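## Task

Take the medium-diameter tube off the rack, slide it along the cold saw's rollers until its end touches the length stop, and leave it resting motionless on the rollers. The length stop must still be at its set position at the end, the two remaining tubes must stay in place between their rack pins, and none of the tubes may be bent.

## Robot and tools

ROBOT. Two Doosan M1013 arms, left_arm and right_arm, each with a Robotiq 2F-140 gripper, ride on carriages on one shared floor track. The track runs along y at x = 0. left_rail is always the carriage on the +y side and carries left_arm; right_rail carries right_arm. Each base sits at x = 0, y = its carriage's position_m, z = 0.03 m, facing +x. left_arm's fingers are rigid. right_arm's fingers can fold: grip with the outer quarter of the pads (near the tips) for a firm hold; deeper in, narrow parts may slip, and pressing fingertips onto a surface folds them.

FRAMES. Scene frame: fixed to the table, top at z = 0, +x the way the arms face, +y to their left, +z up, y = 0 at the track's middle; the table starts at x = 0.31 m. Gripper frame: fingers point along +z, they open and close along y. end_effector_position is the point between the pads when closed; fingertips stick out about 33 mm past it (9 mm when wide open).

execute_actions(actions, cameras). actions is a list run in order; each action may hold rows, steps, until and rail commands. rows: up to 15 rows, one per control step (1/30 s). Each row is 18 numbers in [-1, 1], always covering both arms: left dx, dy, dz, rx, ry, rz, gripper position, force_limit, speed, then the same nine for the right arm. dx..rz are an offset, not a pose: measured from that arm's Hand target as it stood when the action began, along that Hand target's own axes; rx, ry, rz form one rotation vector. Scale: 1.0 = 0.6 m or 180 degrees. Every row in an action counts from the same start, so rows are not cumulative, but a new action starts from the new Hand target, so sending the same offset again moves further. Six zeros hold an arm. Gripper position is absolute: +1 fully open (140 mm), about -0.8 pads touch, -1 closes until blocked. force_limit (-1 soft, +1 hardest) and speed (-1 about 30 mm/s, +1 about 250 mm/s) both begin at +1; repeat your last values to leave a gripper alone, since 0 is itself a command. steps: 1 to 450, default 15, at least one per row; after the last row the arm keeps heading for that row's target, so long moves need more steps. Ramp offsets gradually (about 0.01 more per row) for smooth starts. until: ends an action early on rail conditions only, e.g. {"left_rail": {"position_status": ["!=", "moving"]}} or {"all": {"status": "ended"}}; numbers need a comparison (=, !=, <, <=, >, >=). cameras: list of names, [] for none, omit for all.

RAILS. Command inside an action: {"left_rail": {"position_m": p, "speed_m_s": v, "acceleration_factor": a}}. position_m is an absolute place along y: left_rail -1.1 to 2 m, right_rail -2 to 1.1 m; speed_m_s 0.01 to 1 (default 1); acceleration_factor 0.1 to 1 (scales 0.98 m/s2). {"stop": true} brakes. Keep the carriages at least 0.98 m apart. A drive carries the arm rigidly; wait for arrival before aiming a gripper at a scene point. Any bad value or name rejects the whole call.

move(target, speed, blend, stop_force, zero, blocking, cameras). Straight-line path for both grippers. target is one 18-number row or a list of up to 15 rows, same layout and scale as rows, each an offset from the Hand targets at the move's start (not from the previous target). speed: m/s, 0.002 to 2, default 0.25 (turns up to twice that in rad/s); one value or one per target. blend: corner rounding in m, default 0 (stop at each target). stop_force: 10 to 80 N, ends an arm's path when it feels that much push; use only with a still carriage and a slow speed, not while turning the gripper, and leave it out when backing off a contact. zero: true re-zeroes the force before moving. blocking=false returns early; then use wait or stop before new rows or moves. Paths ignore obstacles and the other arm. The result adds a move: line (done, off_target, held, fault...) and limits used.

wait(seconds 0 to 10) lets things run. stop() brakes a running move (not the rails). zoom_image(camera, region [x0, y0, x1, y1], at most 504 by 504 pixels) enlarges part of the latest image from cam_high, cam_low, cam_bench_left, cam_bench_right, cam_left_wrist or cam_right_wrist (all 896x504). read_manual gives licence texts. finished_scene(scene) ends the current scene, given its number; irreversible.

RESULTS. Per arm: end_effector_position (m), end_effector_quat_wxyz, velocities; Joint positions: rail (m) then waist, shoulder, elbow, forearm roll, wrist pitch, wrist roll (rad); Joint torques; Flange force in gripper axes (has offset error, includes held weight); Hand target (base for next offsets); Tool commands. object_status: 0 moving, 1 blocked while opening, 2 blocked while closing (a grip), 3 reached position or pads met. position_measured is in counts: 3 open, about 139 at 60 mm, 200 at 20 mm, 230 pads touching. Rail position_status: moving, done, contact_stop, time_out, stopped, stopped_with_arm, stopped_for_other_arm, stopped_for_other_carriage; position_answer taken or not_taken. Wrist depth gives 7x7 median distances in mm ahead of each wrist camera.

LIMITS AND CAUTIONS. Each step the commanded pose is clipped to 70 mm and 16 degrees from the measured one. An outside force of 144 N or joint contact torque over its limit (waist and shoulder 295, elbow 139, wrist joints 39.1 N m) stops that arm for 10 s; overheated motors brake for 30 to 60 s. The arms are stiff: aiming past a firm contact faults easily. Never let the arms or carriages touch each other. Do not drop or fling tubes, let go of moving parts, or let anything leave the table (the track counts as off). Press the tube gently to the length stop so the stop is not shifted, avoid bending tubes, disturb nothing else on the rack, and hold heavy tubes near their middle to limit wrist twist.

Each tool is called after "Request:" as name([rows], argument=value, ...), one row to a line, values as JSON.

## Session

Request:
execute_actions(actions=[])

Scene clock: 0.00 s.
left_arm: end_effector_position=(+0.6600, +0.7133, +0.4937) position_measured=3 object_status=3 end_effector_quat_wxyz=(+0.000, +1.000, +0.000, +0.000) | right_arm: end_effector_position=(+0.6600, -0.8030, +0.4937) position_measured=3 object_status=3 end_effector_quat_wxyz=(+0.000, +1.000, +0.000, +0.000)
Joint positions: left_arm=[0.714 -0.053 0.164 1.35 0 1.628 1.518] | right_arm=[-0.802 -0.053 0.164 1.35 0 1.628 1.518]
Joint velocities: within noise
Joint torques (N m): no reading
Flange force (N): no reading
Wrist depth (mm): cam_left_wrist=[- 600 - 582 - 402 332 / 618 610 615 606 603 395 - / - 627 - 639 - 425 - / 664 648 - 671 - 385 417 / - 116 679 664 680 132 657 / - 117 698 567 698 115 93 / - 714 716 728 692 - 96] | cam_right_wrist=[425 - 310 - 584 330 544 / 404 414 351 602 - 379 386 / 618 116 645 618 664 136 - / - 108 675 - 747 112 87 / - - 736 763 - - 91 / - - 817 811 809 904 - / - - 692 745 960 - -]
Hand target: left_arm +0.6600, +0.7133, +0.4937; +0.000, +1.000, +0.000, +0.000 | right_arm +0.6600, -0.8030, +0.4937; +0.000, +1.000, +0.000, +0.000
Tool commands: left_gripper/position=+1.0 left_gripper/force_limit=+1.0 left_gripper/speed=+1.0 right_gripper/position=+1.0 right_gripper/force_limit=+1.0 right_gripper/speed=+1.0
left_rail: position_m=0.714 position_status=done
right_rail: position_m=-0.802 position_status=done

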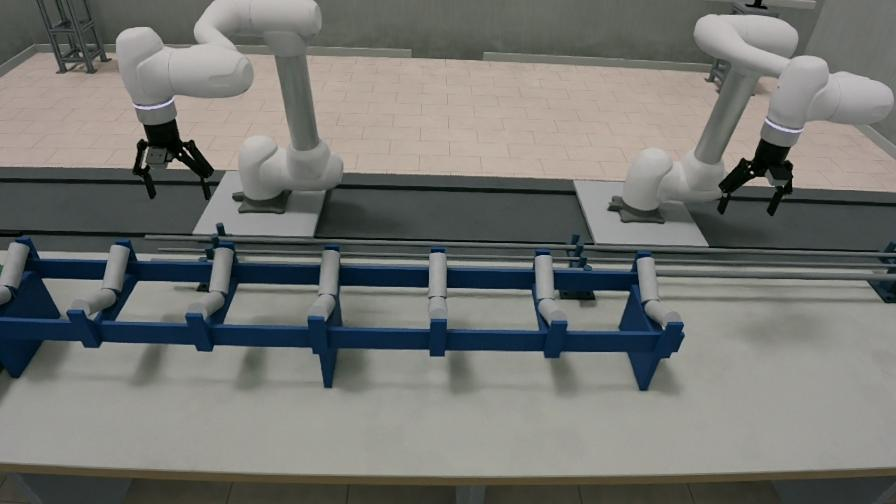

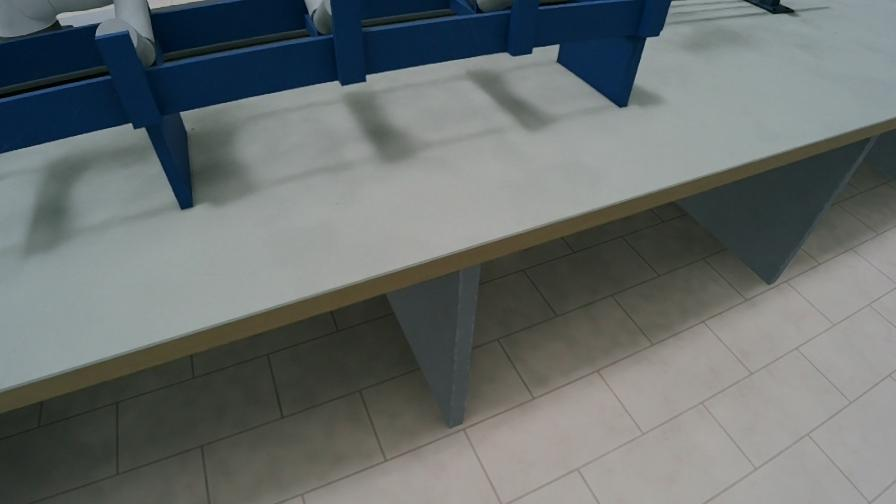

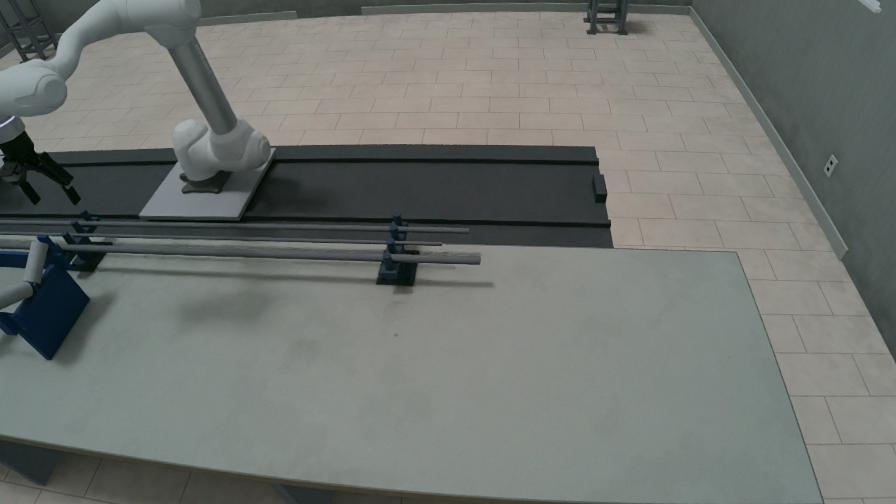

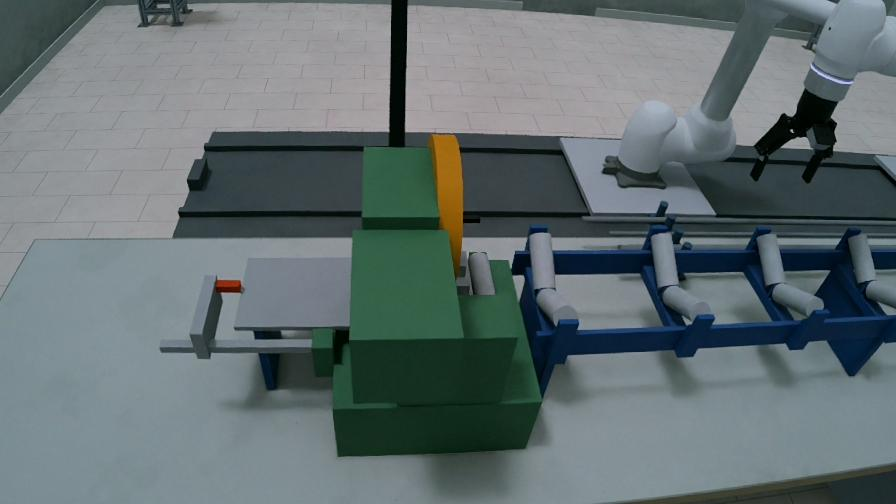

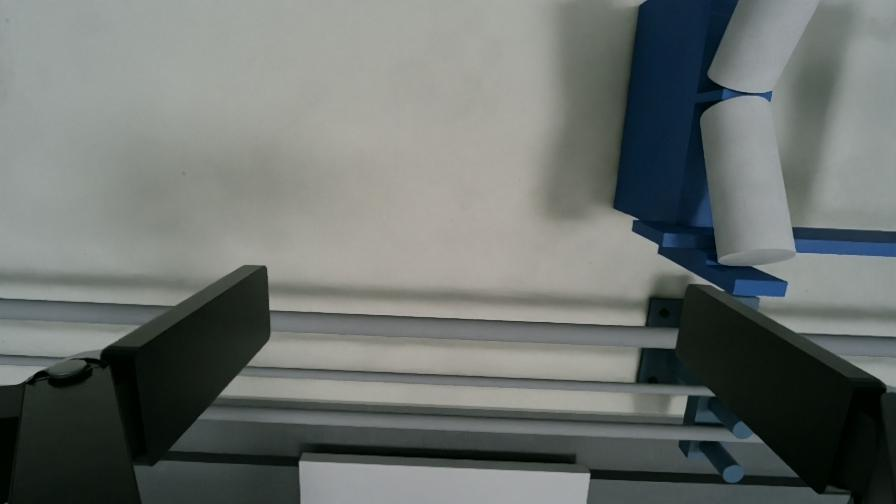

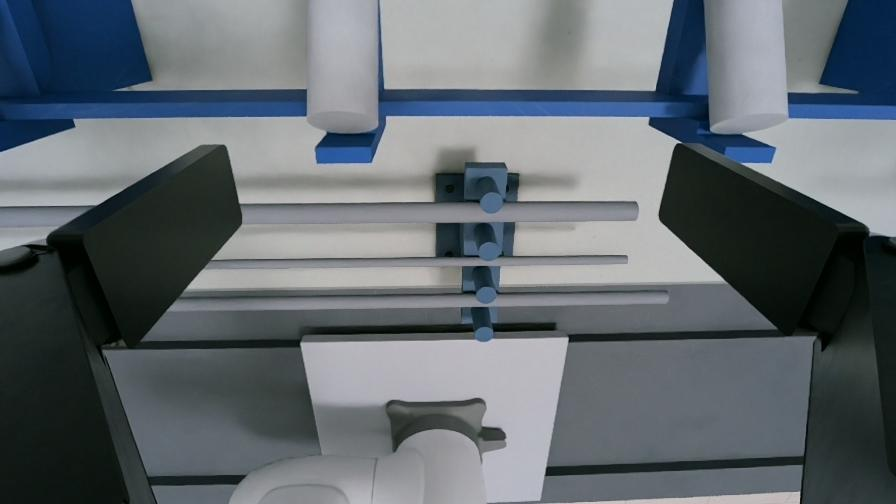

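Request:
zoom_image(camera="cam_bench_right", region=[140, 200, 560, 420])

Request:
zoom_image(camera="cam_bench_left", region=[0, 180, 504, 380])

Request:
zoom_image(camera="cam_high", region=[120, 200, 620, 400])

Request:
move(target=[0,0,0.0,0,0,0.5,1,1,1,0,0,0.0,0,0,0.5,1,1,1], speed=0.8)

Scaled by 1.200 from the camera's 896x504 image, which has a finer 1280x720 frame.

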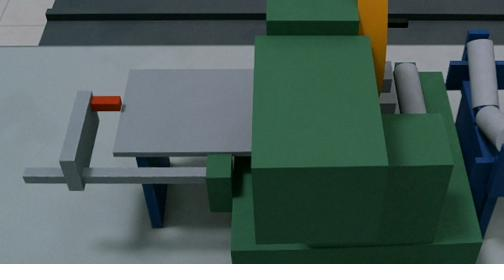

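Scaled by 1.000.

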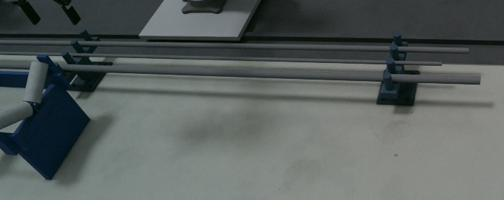

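Scaled by 1.008 from the camera's 896x504 image, which has a finer 1280x720 frame.

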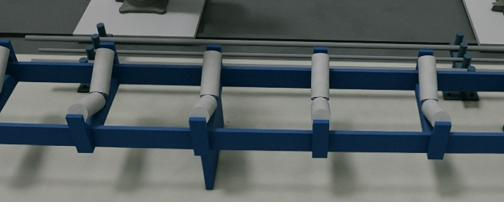

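Scene clock: 9.40 s.
left_arm: end_effector_position=(+0.6600, +0.7133, +0.4937) position_measured=3 object_status=3 end_effector_quat_wxyz=(+0.000, +0.707, -0.707, +0.000) | right_arm: end_effector_position=(+0.6600, -0.8030, +0.4937) position_measured=3 object_status=3 end_effector_quat_wxyz=(+0.000, +0.707, -0.707, +0.000)
Joint positions: left_arm=[0.714 -0.053 0.164 1.35 0 1.628 3.088] | right_arm=[-0.802 -0.053 0.164 1.35 0 1.628 3.088]
Joint torques (N m): left_arm=[1.03 -58.21 -40.8 4.4 0.01 0.13] | right_arm=[-1.96 -60.69 -43.19 4.72 0.03 -0.52]
Flange force (N): left_arm=[1.8 -0.7 -2.7] | right_arm=[-3.8 -0.2 2.0]
Wrist depth (mm): cam_left_wrist=[1297 589 - 597 575 546 567 / 1339 597 616 606 599 479 572 / 1407 - - - 650 603 596 / 1439 - 642 - 661 - 618 / 1500 116 679 698 688 131 640 / - 117 735 737 699 115 93 / - - 769 739 - - 96] | cam_right_wrist=[549 395 564 551 - 608 564 / 599 422 592 409 616 584 602 / - 126 379 352 544 136 645 / - 116 710 698 - 112 87 / - 472 749 754 817 - 92 / - 1768 566 580 897 - - / - 2137 566 501 853 - -]
Hand target: left_arm +0.6600, +0.7133, +0.4937; +0.000, +0.707, -0.707, +0.000 | right_arm +0.6600, -0.8030, +0.4937; +0.000, +0.707, -0.707, +0.000
Off the commanded pose: left_arm 0.000 m, 0 deg | right_arm 0.000 m, 0 deg.
left_rail: position_m=0.714 position_status=done
right_rail: position_m=-0.802 position_status=done
move: done

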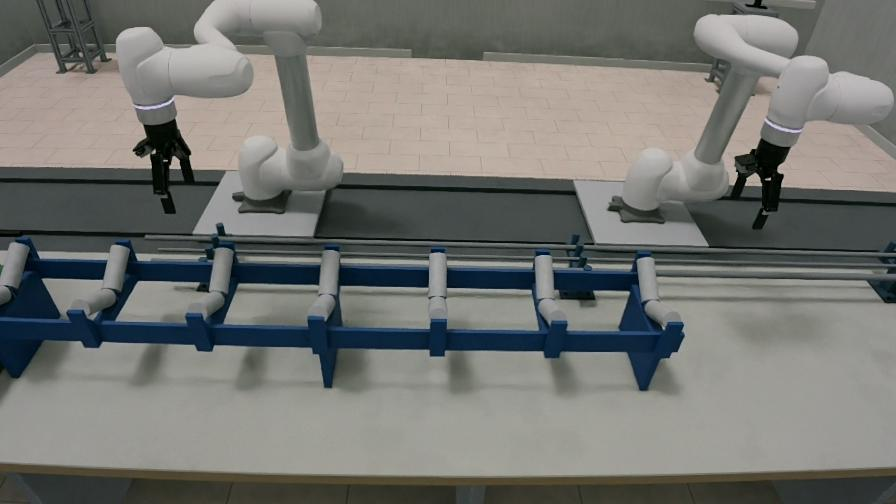

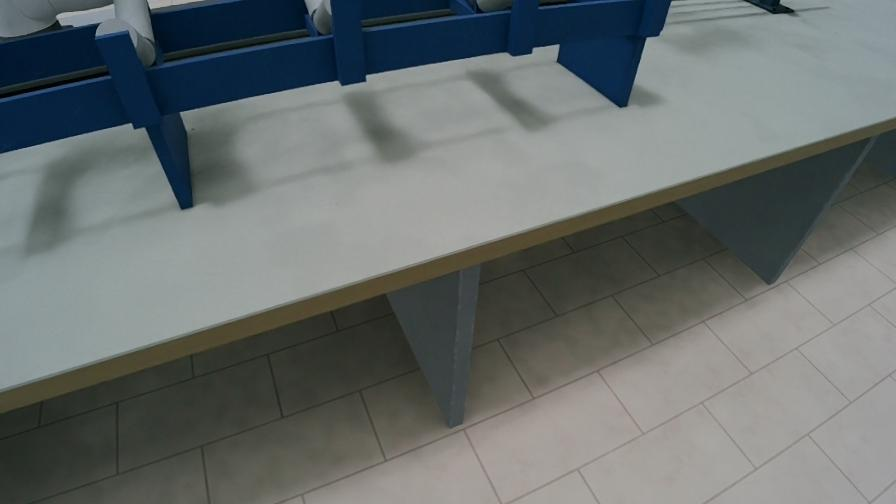

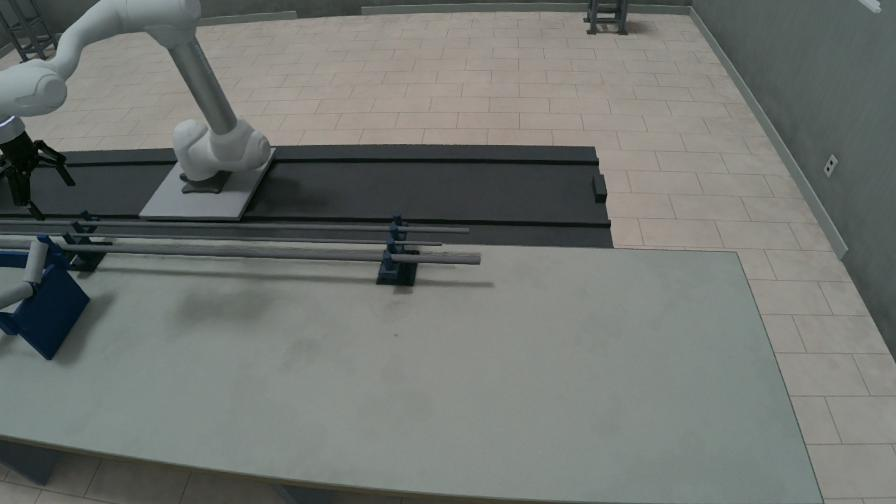

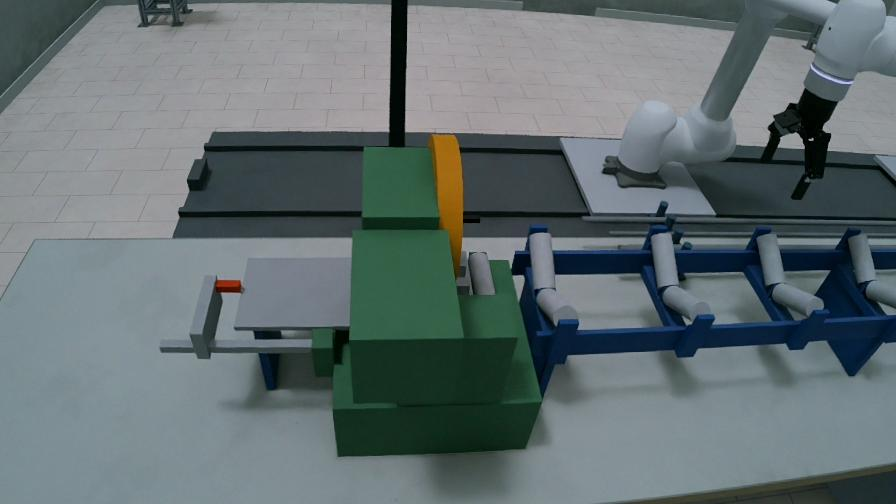

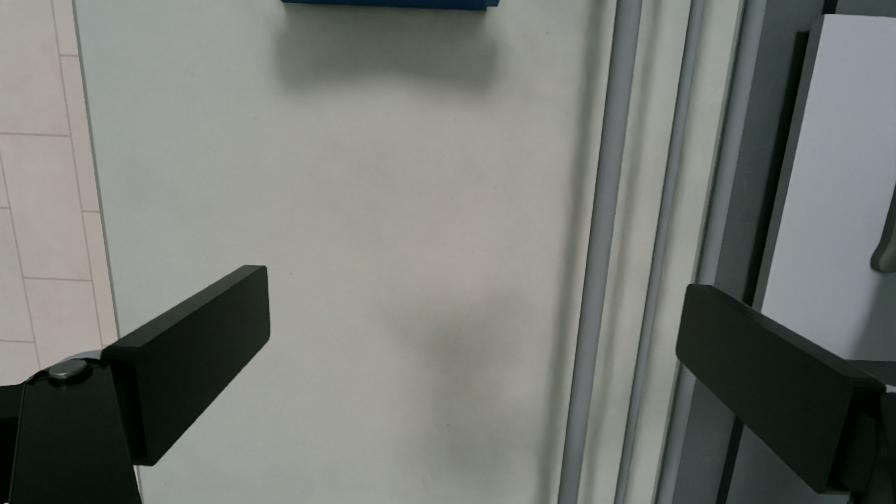

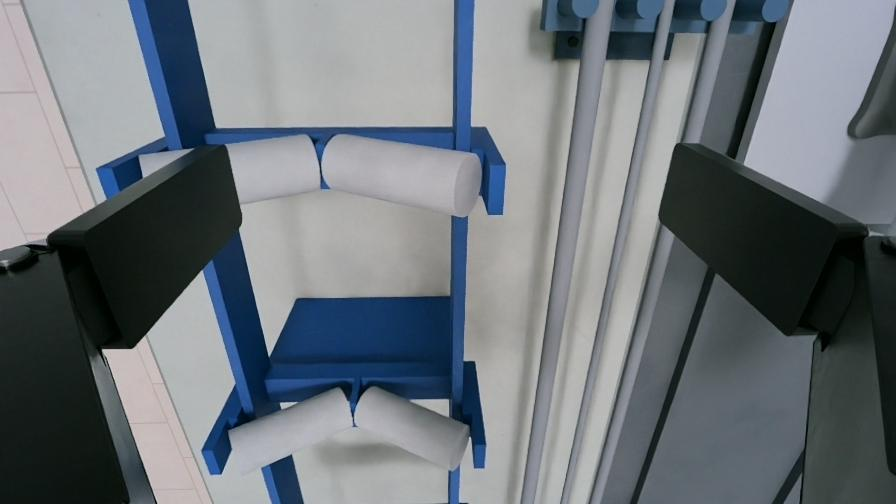

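Request:
move(target=[0,0.4667,0.18,0,0,0,1,1,1,0,0.4667,0.18,0,0,0,1,1,1], cameras=["cam_high","cam_left_wrist","cam_right_wrist"])

Scene clock: 20.57 s.
left_arm: end_effector_position=(+0.3800, +0.7132, +0.3856) position_measured=3 object_status=3 end_effector_quat_wxyz=(+0.000, +0.707, -0.707, +0.000) | right_arm: end_effector_position=(+0.3800, -0.8031, +0.3857) position_measured=3 object_status=3 end_effector_quat_wxyz=(+0.000, +0.707, -0.707, +0.000)
Joint positions: left_arm=[0.714 -0.092 -0.29 1.966 0 1.466 3.049] | right_arm=[-0.802 -0.092 -0.29 1.966 0 1.466 3.049]
Joint torques (N m): left_arm=[1.22 -11.84 -40.65 4.31 0.01 0.29] | right_arm=[-1.69 -14.44 -43.02 4.92 0.08 -0.5]
Flange force (N): left_arm=[4.0 -1.4 -2.2] | right_arm=[-5.6 -3.4 2.6]
Wrist depth (mm): cam_left_wrist=[- 496 474 378 - 453 454 / 493 - 498 506 509 471 464 / 530 519 513 405 509 484 371 / 550 545 560 432 545 504 366 / 562 116 - 557 534 131 343 / - 583 - 582 - 121 94 / - 594 640 578 - - 96] | cam_right_wrist=[449 - - 361 458 443 366 / 295 481 391 495 506 475 354 / 296 127 417 440 530 136 337 / - 107 458 464 578 112 87 / - 386 650 659 672 - 91 / - 455 - 793 - - - / - 451 793 825 - - -]
Hand target: left_arm +0.3799, +0.7133, +0.3857; +0.000, +0.707, -0.707, +0.000 | right_arm +0.3799, -0.8030, +0.3857; +0.000, +0.707, -0.707, +0.000
Off the commanded pose: left_arm 0.000 m, 0 deg | right_arm 0.000 m, 0 deg.
left_rail: position_m=0.714 position_status=done
right_rail: position_m=-0.802 position_status=done
move: done
Images, in order (width x height): cam_high 896x504, cam_left_wrist 896x504, cam_right_wrist 896x504.

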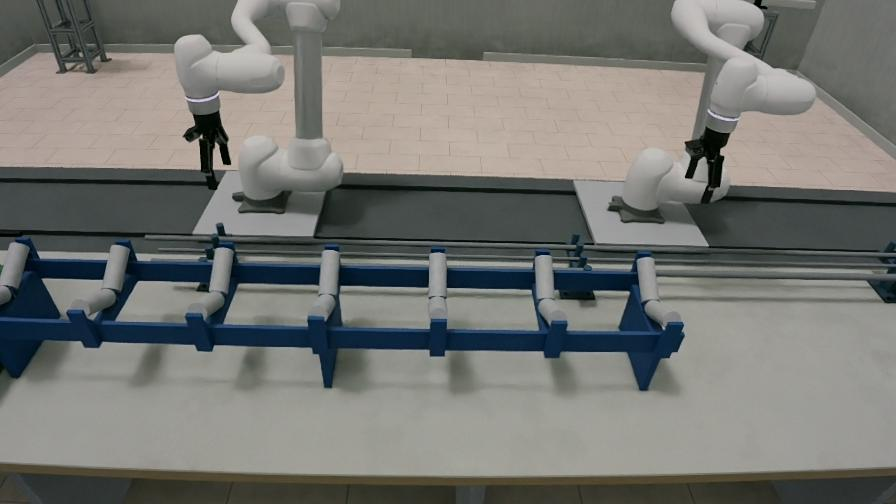

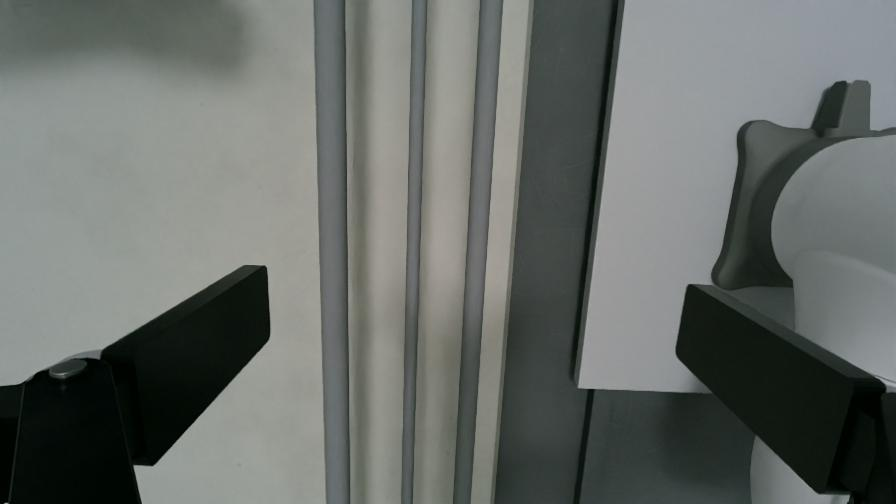

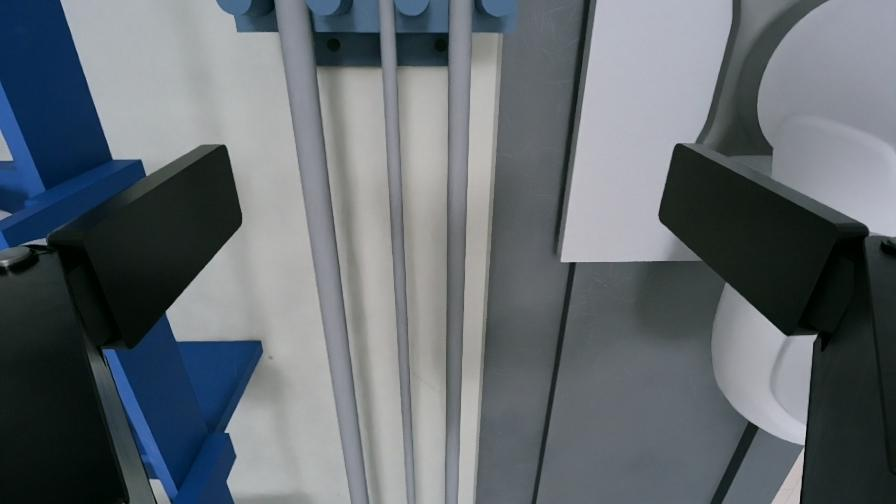

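Request:
execute_actions([
  {"left_rail":{"position_m":1.0},"right_rail":{"position_m":-0.5},"steps":90,"until":{"all":{"status":"ended"}}},
], cameras=["cam_left_wrist","cam_right_wrist"])

Request:
move(target=[0,0.0,0,0,0,0,-0.2,0,1,0,-0.6167,0.0,0,0,0,-0.2,0,1], cameras=["cam_left_wrist","cam_right_wrist"])

Scene clock: 46.03 s.
left_arm: end_effector_position=(+0.3799, +0.9994, +0.3857) position_measured=3 object_status=3 end_effector_quat_wxyz=(+0.000, +0.707, -0.707, +0.000) | right_arm: end_effector_position=(+0.3799, -0.5006, +0.3857) position_measured=3 object_status=3 end_effector_quat_wxyz=(+0.000, +0.707, -0.707, +0.000)
Joint positions: left_arm=[1 -0.092 -0.29 1.966 0 1.466 3.049] | right_arm=[-0.5 -0.092 -0.29 1.966 0 1.466 3.049]
Joint torques (N m): left_arm=[0.4 -12.34 -40.62 4.4 0.12 0.32] | right_arm=[-1.75 -15.08 -43.16 4.74 0.07 -0.28]
Flange force (N): left_arm=[1.9 -2.1 -2.0] | right_arm=[-5.6 -3.5 2.7]
Wrist depth (mm): cam_left_wrist=[483 506 368 - 467 454 453 / - 493 381 - 497 467 465 / 538 524 516 - 467 486 381 / 545 540 548 - 510 507 365 / - 116 - - 536 131 342 / - 117 - 576 - 121 94 / - - 603 629 - - 96] | cam_right_wrist=[- - - 368 471 443 366 / 311 475 - 519 501 476 353 / 295 116 - 415 538 136 337 / - 108 - 461 597 112 87 / - 422 712 516 619 - - / - 456 717 - - - - / - 453 785 788 - - -]
Hand target: left_arm +0.3799, +0.9994, +0.3857; +0.000, +0.707, -0.707, +0.000 | right_arm +0.3799, -0.5006, +0.3857; +0.000, +0.707, -0.707, +0.000
Tool commands: left_gripper/position=+1.0 left_gripper/force_limit=+1.0 left_gripper/speed=+1.0 right_gripper/position=+1.0 right_gripper/force_limit=+1.0 right_gripper/speed=+1.0
Off the commanded pose: left_arm 0.000 m, 0 deg | right_arm 0.000 m, 0 deg.
left_rail: position_m=1.000 position_status=done
right_rail: position_m=-0.500 position_status=done
Images, in order (width x height): cam_left_wrist 896x504, cam_right_wrist 896x504.

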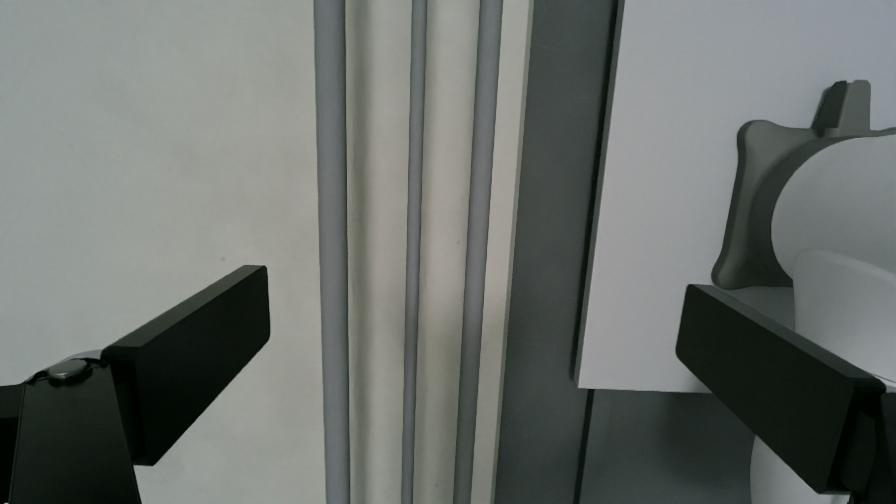

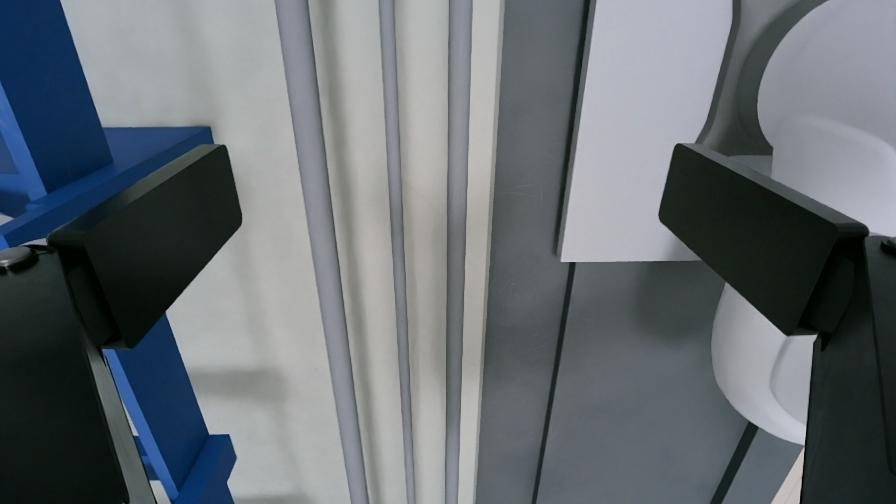

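Scene clock: 47.97 s.
left_arm: end_effector_position=(+0.3799, +0.9995, +0.3857) position_measured=154 object_status=3 end_effector_quat_wxyz=(+0.000, +0.707, -0.707, +0.000) | right_arm: end_effector_position=(+0.7499, -0.5005, +0.3857) position_measured=154 object_status=3 end_effector_quat_wxyz=(+0.000, +0.707, -0.707, +0.000)
Joint positions: left_arm=[1 -0.092 -0.29 1.966 0 1.466 3.049] | right_arm=[-0.5 -0.047 0.316 1.351 0 1.475 3.095]
Joint torques (N m): left_arm=[0.13 -12.43 -40.68 4.39 0.16 0.26] | right_arm=[-1.74 -75.93 -42.9 4.55 0.06 -0.43]
Flange force (N): left_arm=[1.0 -1.9 -2.1] | right_arm=[-2.8 -1.2 2.5]
Wrist depth (mm): cam_left_wrist=[- 483 483 483 491 453 454 / 503 524 390 - 489 473 463 / - - - - 484 484 388 / - 548 - 431 512 508 365 / - 569 101 439 143 529 359 / - 81 83 571 109 89 332 / - 65 - 607 - 70 65] | cam_right_wrist=[453 268 447 468 300 370 - / - 265 - 487 282 411 495 / - 293 140 333 163 417 555 / - 75 96 285 - 88 587 / - 75 - - - - - / - - - - - - - / - - - 470 - - -]
Hand target: left_arm +0.3799, +0.9995, +0.3857; +0.000, +0.707, -0.707, +0.000 | right_arm +0.7500, -0.5005, +0.3857; +0.000, +0.707, -0.707, +0.000
Off the commanded pose: left_arm 0.000 m, 0 deg | right_arm 0.000 m, 0 deg.
left_rail: position_m=1.000 position_status=done
right_rail: position_m=-0.500 position_status=done
move: done
Images, in order (width x height): cam_left_wrist 896x504, cam_right_wrist 896x504.

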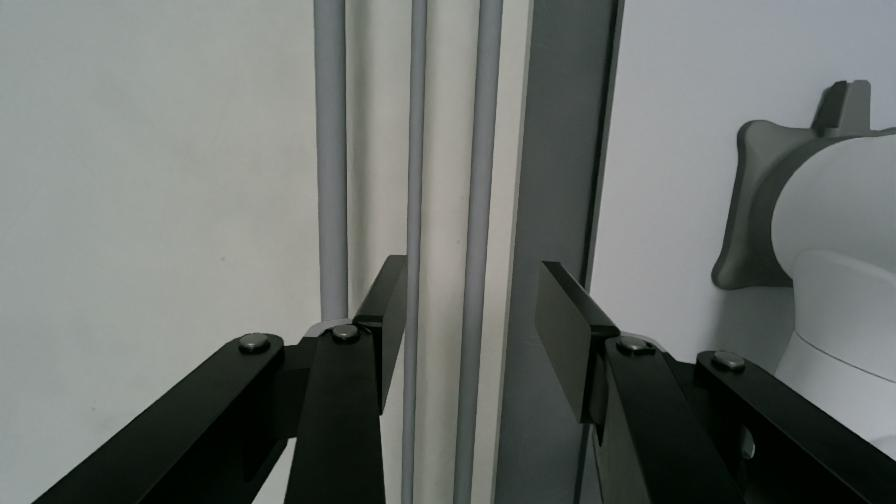

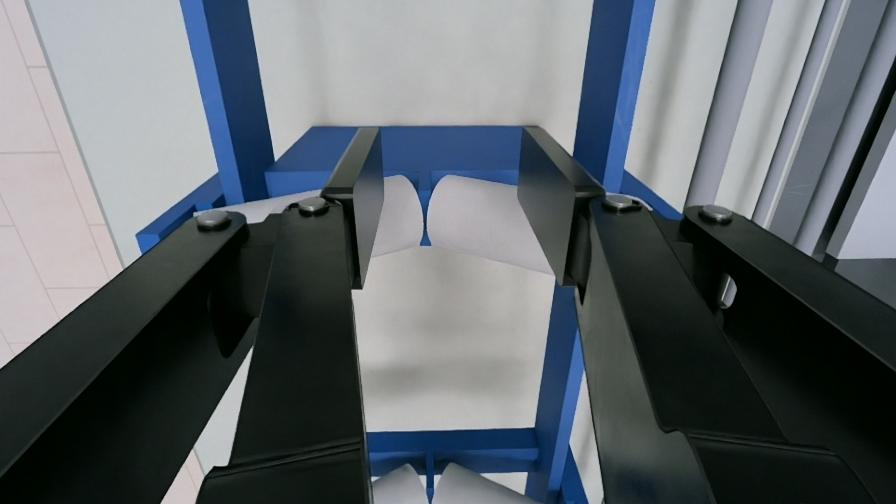

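Request:
move(target=[0,0.035,0.31,0,0,0,-0.3,0,1,0,0.6525,0.0,0,0,0,-0.3,0,1], cameras=["cam_left_wrist"])

Request:
move(target=[0,0,0,0,0,0,-0.3,0,1,0,0,0.31,0,0,0,-0.3,0,1], cameras=["cam_left_wrist","cam_right_wrist","cam_high"])

Scene clock: 59.37 s.
left_arm: end_effector_position=(+0.3589, +0.9995, +0.1997) position_measured=167 object_status=3 end_effector_quat_wxyz=(+0.000, +0.707, -0.707, +0.000) | right_arm: end_effector_position=(+0.3585, -0.5006, +0.3856) position_measured=167 object_status=3 end_effector_quat_wxyz=(+0.000, +0.707, -0.707, +0.000)
Joint positions: left_arm=[1 -0.098 -0.229 2.272 0 1.099 3.044] | right_arm=[-0.5 -0.098 -0.328 1.991 0 1.479 3.044]
Joint torques (N m): left_arm=[-0.1 -13.93 -36.27 4.02 0.07 0.3] | right_arm=[-1.8 -13 -43.19 4.74 0.05 -0.45]
Flange force (N): left_arm=[0.5 -1.7 -1.6] | right_arm=[-6.4 -6.9 3.0]
Wrist depth (mm): cam_left_wrist=[311 198 312 304 - 284 280 / 321 204 320 - - 292 293 / 333 215 328 343 - 303 301 / 344 218 340 345 - 314 311 / 358 227 102 143 123 328 322 / - 77 83 374 87 89 339 / - 65 - 390 - 70 71] | cam_right_wrist=[467 - 449 469 462 437 343 / 460 502 370 517 487 466 326 / 322 534 127 - 505 521 328 / 294 80 87 588 - 88 330 / - - - - - - - / - - - 702 - - - / - - - - - - -]
Hand target: left_arm +0.3589, +0.9995, +0.1997; +0.000, +0.707, -0.707, +0.000 | right_arm +0.3585, -0.5005, +0.3857; +0.000, +0.707, -0.707, +0.000
Off the commanded pose: left_arm 0.000 m, 0 deg | right_arm 0.000 m, 0 deg.
left_rail: position_m=1.000 position_status=done
right_rail: position_m=-0.500 position_status=done
move: done
Images, in order (width x height): cam_left_wrist 896x504.

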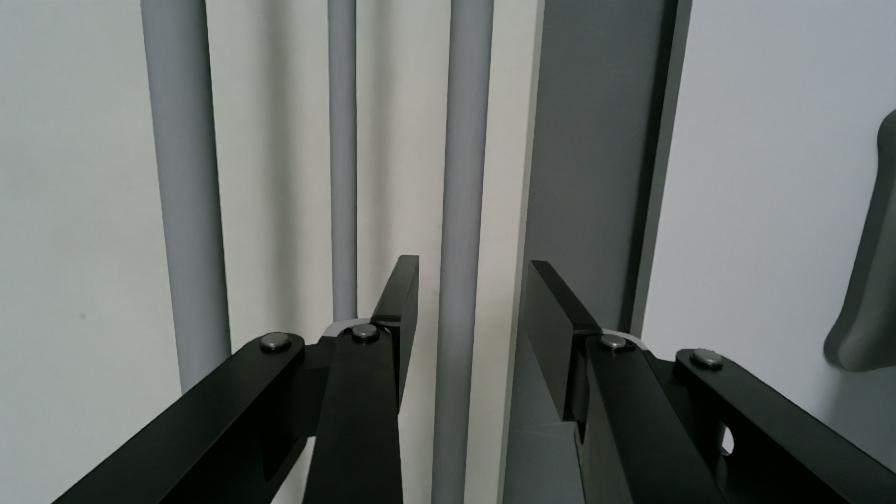

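Scene clock: 60.57 s.
left_arm: end_effector_position=(+0.3589, +0.9995, +0.1997) position_measured=167 object_status=3 end_effector_quat_wxyz=(+0.000, +0.707, -0.707, +0.000) | right_arm: end_effector_position=(+0.3585, -0.5006, +0.1997) position_measured=167 object_status=3 end_effector_quat_wxyz=(+0.000, +0.707, -0.707, +0.000)
Joint positions: left_arm=[1 -0.098 -0.229 2.272 0 1.099 3.044] | right_arm=[-0.5 -0.098 -0.23 2.272 0 1.099 3.044]
Joint torques (N m): left_arm=[0.43 -14.41 -36.37 3.94 0.09 0.2] | right_arm=[-1.72 -16.85 -38.83 4.26 -0.03 -0.38]
Flange force (N): left_arm=[1.6 -2.1 -1.2] | right_arm=[-5.8 -4.6 4.7]
Wrist depth (mm): cam_left_wrist=[311 198 312 309 - 283 281 / - 202 317 320 - 292 291 / - 212 325 339 - 303 302 / 347 214 348 225 343 315 311 / 365 226 102 225 124 326 321 / 375 77 83 238 87 89 337 / - 65 - 390 - 70 71] | cam_right_wrist=[- 184 293 296 316 276 279 / 310 - 209 201 338 298 296 / - 329 218 214 317 320 315 / - 80 87 242 - 88 354 / - - - 396 - - - / - - - 439 - - - / - - - 330 - - -]
Hand target: left_arm +0.3589, +0.9995, +0.1997; +0.000, +0.707, -0.707, +0.000 | right_arm +0.3585, -0.5005, +0.1997; +0.000, +0.707, -0.707, +0.000
Off the commanded pose: left_arm 0.000 m, 0 deg | right_arm 0.000 m, 0 deg.
left_rail: position_m=1.000 position_status=done
right_rail: position_m=-0.500 position_status=done
move: done
Images, in order (width x height): cam_high 896x504, cam_left_wrist 896x504, cam_right_wrist 896x504.

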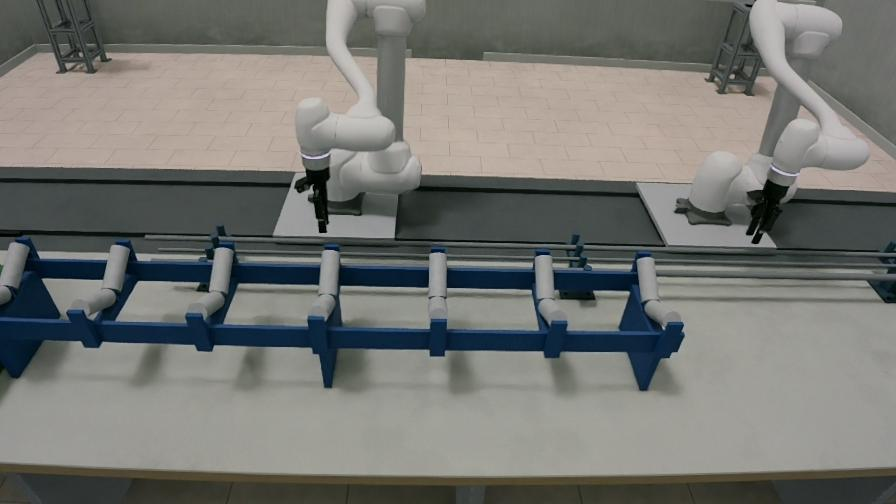

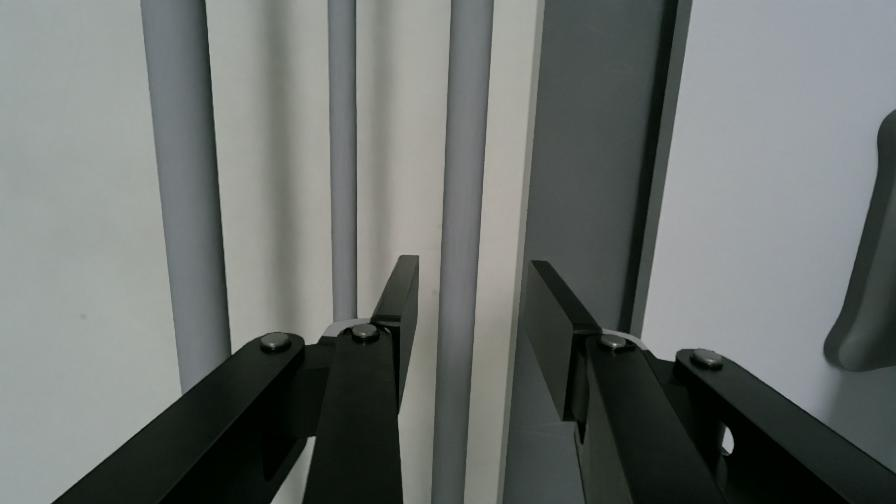

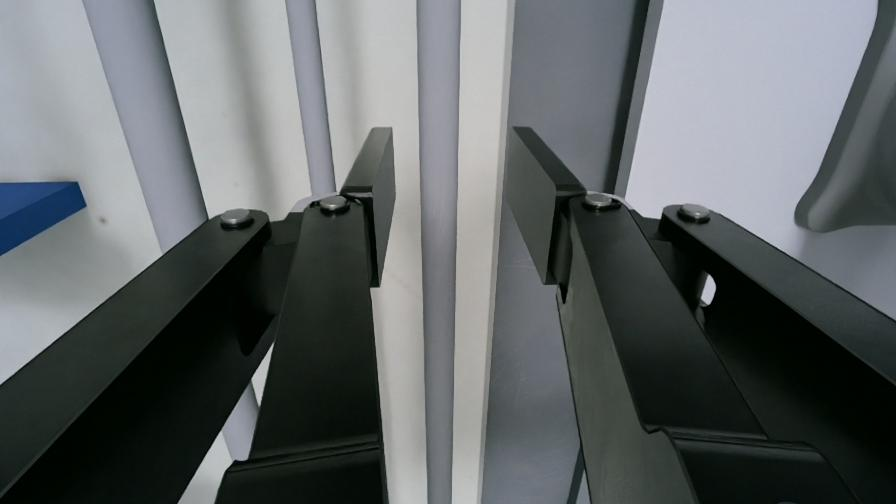

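Request:
move(target=[0,-0.003,0.106,0,0,0,-0.3,0,-1,0,-0.005,0.106,0,0,0,-0.3,0,-1], speed=0.12, cameras=["cam_left_wrist","cam_right_wrist"])

Request:
execute_actions([
  {"rows":[[0,0,0,0,0,0,-1,0.2,-0.9,0,0,0,0,0,0,-1,0.2,-0.9]],"steps":60},
], cameras=["cam_left_wrist","cam_right_wrist"])

Scene clock: 68.90 s.
left_arm: end_effector_position=(+0.3608, +0.9995, +0.1361) position_measured=167 object_status=3 end_effector_quat_wxyz=(+0.000, +0.707, -0.707, +0.000) | right_arm: end_effector_position=(+0.3615, -0.5005, +0.1361) position_measured=167 object_status=3 end_effector_quat_wxyz=(+0.000, +0.707, -0.707, +0.000)
Joint positions: left_arm=[1 -0.097 -0.153 2.348 0 0.947 3.044] | right_arm=[-0.5 -0.097 -0.152 2.347 0 0.946 3.045]
Joint torques (N m): left_arm=[0.7 -18.65 -33.19 3.54 -0.02 0.2] | right_arm=[-1.98 -20.65 -35.37 3.93 0.08 -0.43]
Flange force (N): left_arm=[2.5 -1.6 -1.2] | right_arm=[-6.7 -3.0 4.6]
Wrist depth (mm): cam_left_wrist=[141 252 - 139 - 261 222 / 141 263 261 145 260 246 230 / 144 275 272 156 265 243 239 / 150 282 - 155 278 251 248 / 155 289 101 162 123 260 258 / - 77 83 169 87 88 267 / - 65 - 318 - 70 71] | cam_right_wrist=[233 235 239 133 258 252 219 / - - 247 142 275 251 235 / 150 - 150 152 290 255 257 / 151 80 87 165 - 88 278 / - - - 180 - - - / - - - 204 - - - / - - - 229 - - -]
Hand target: left_arm +0.3607, +0.9995, +0.1361; +0.000, +0.707, -0.707, +0.000 | right_arm +0.3615, -0.5005, +0.1361; +0.000, +0.707, -0.707, +0.000
Off the commanded pose: left_arm 0.000 m, 0 deg | right_arm 0.000 m, 0 deg.
left_rail: position_m=1.000 position_status=done
right_rail: position_m=-0.500 position_status=done
move: done
Images, in order (width x height): cam_left_wrist 896x504, cam_right_wrist 896x504.

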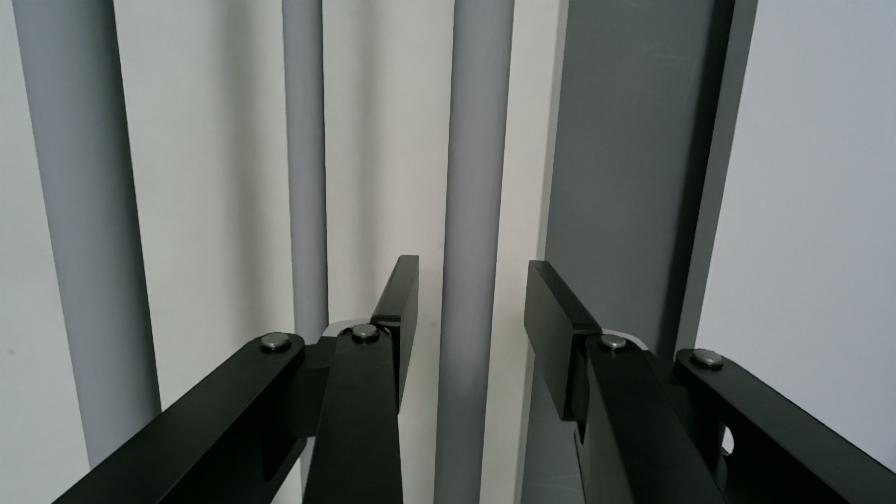

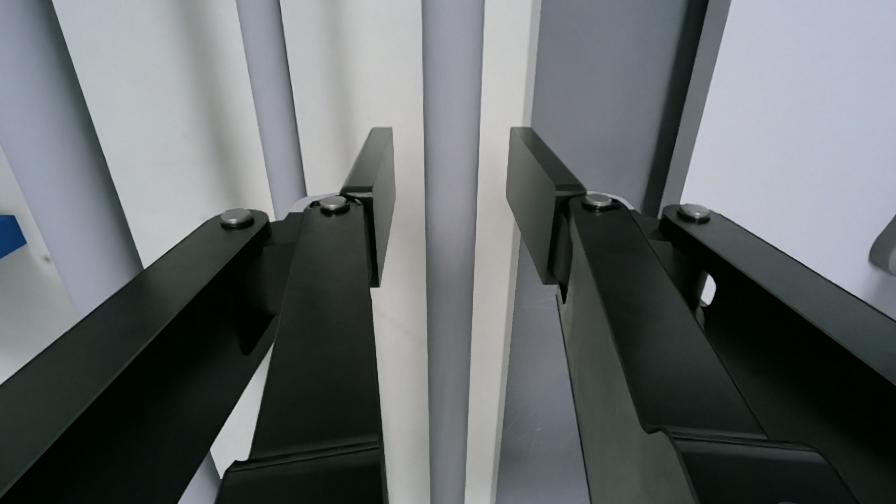

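Scene clock: 71.10 s.
left_arm: end_effector_position=(+0.3607, +0.9995, +0.1361) position_measured=204 object_status=2 end_effector_quat_wxyz=(+0.000, +0.707, -0.707, +0.000) | right_arm: end_effector_position=(+0.3615, -0.5005, +0.1360) position_measured=205 object_status=2 end_effector_quat_wxyz=(+0.000, +0.707, -0.707, +0.000)
Joint positions: left_arm=[1 -0.097 -0.153 2.348 0 0.947 3.044] | right_arm=[-0.5 -0.097 -0.152 2.347 0 0.946 3.045]
Joint torques (N m): left_arm=[0.55 -17.03 -29.24 3.46 1.35 0.23] | right_arm=[-2.14 -20.42 -34.18 3.84 0.05 -0.42]
Flange force (N): left_arm=[2.3 -5.2 -4.4] | right_arm=[-7.0 -4.4 3.2]
Wrist depth (mm): cam_left_wrist=[141 250 251 248 253 231 222 / 141 258 264 259 263 232 230 / 145 - 271 268 278 242 239 / 150 284 281 158 289 250 249 / 155 290 287 116 114 260 258 / 163 166 81 84 95 265 269 / - - - - - 79 278] | cam_right_wrist=[- 230 - 134 257 251 221 / - - - 143 276 241 236 / 150 - 154 147 295 257 256 / 153 - 81 163 91 265 279 / - - - 178 - - - / - - - - - - - / - - - - - - -]
Hand target: left_arm +0.3607, +0.9995, +0.1361; +0.000, +0.707, -0.707, +0.000 | right_arm +0.3615, -0.5005, +0.1361; +0.000, +0.707, -0.707, +0.000
Off the commanded pose: left_arm 0.000 m, 0 deg | right_arm 0.000 m, 0 deg.
left_rail: position_m=1.000 position_status=done
right_rail: position_m=-0.500 position_status=done
Images, in order (width x height): cam_left_wrist 896x504, cam_right_wrist 896x504.

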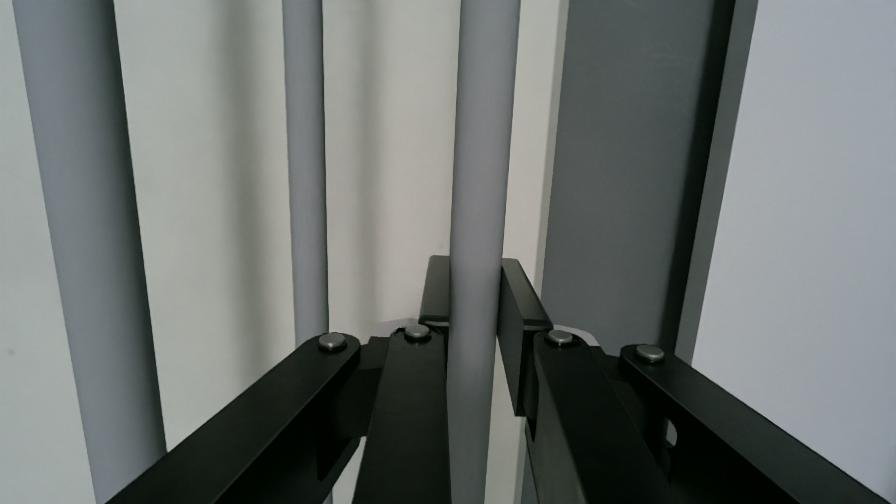

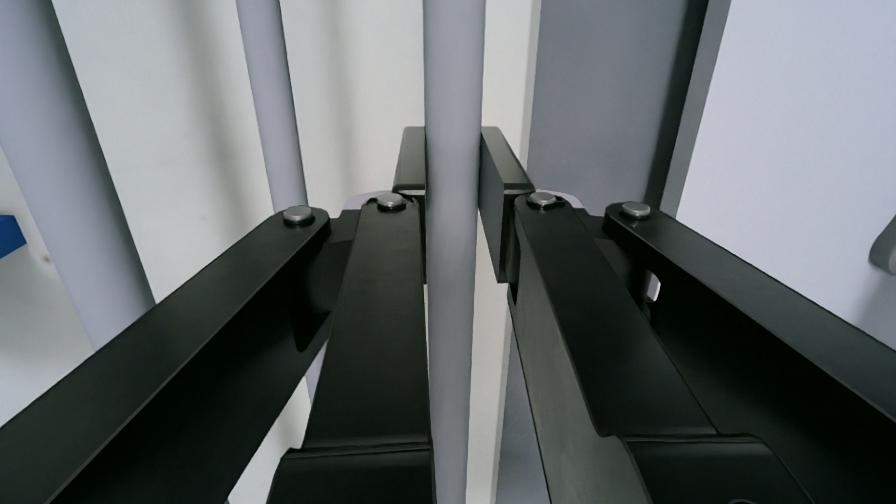

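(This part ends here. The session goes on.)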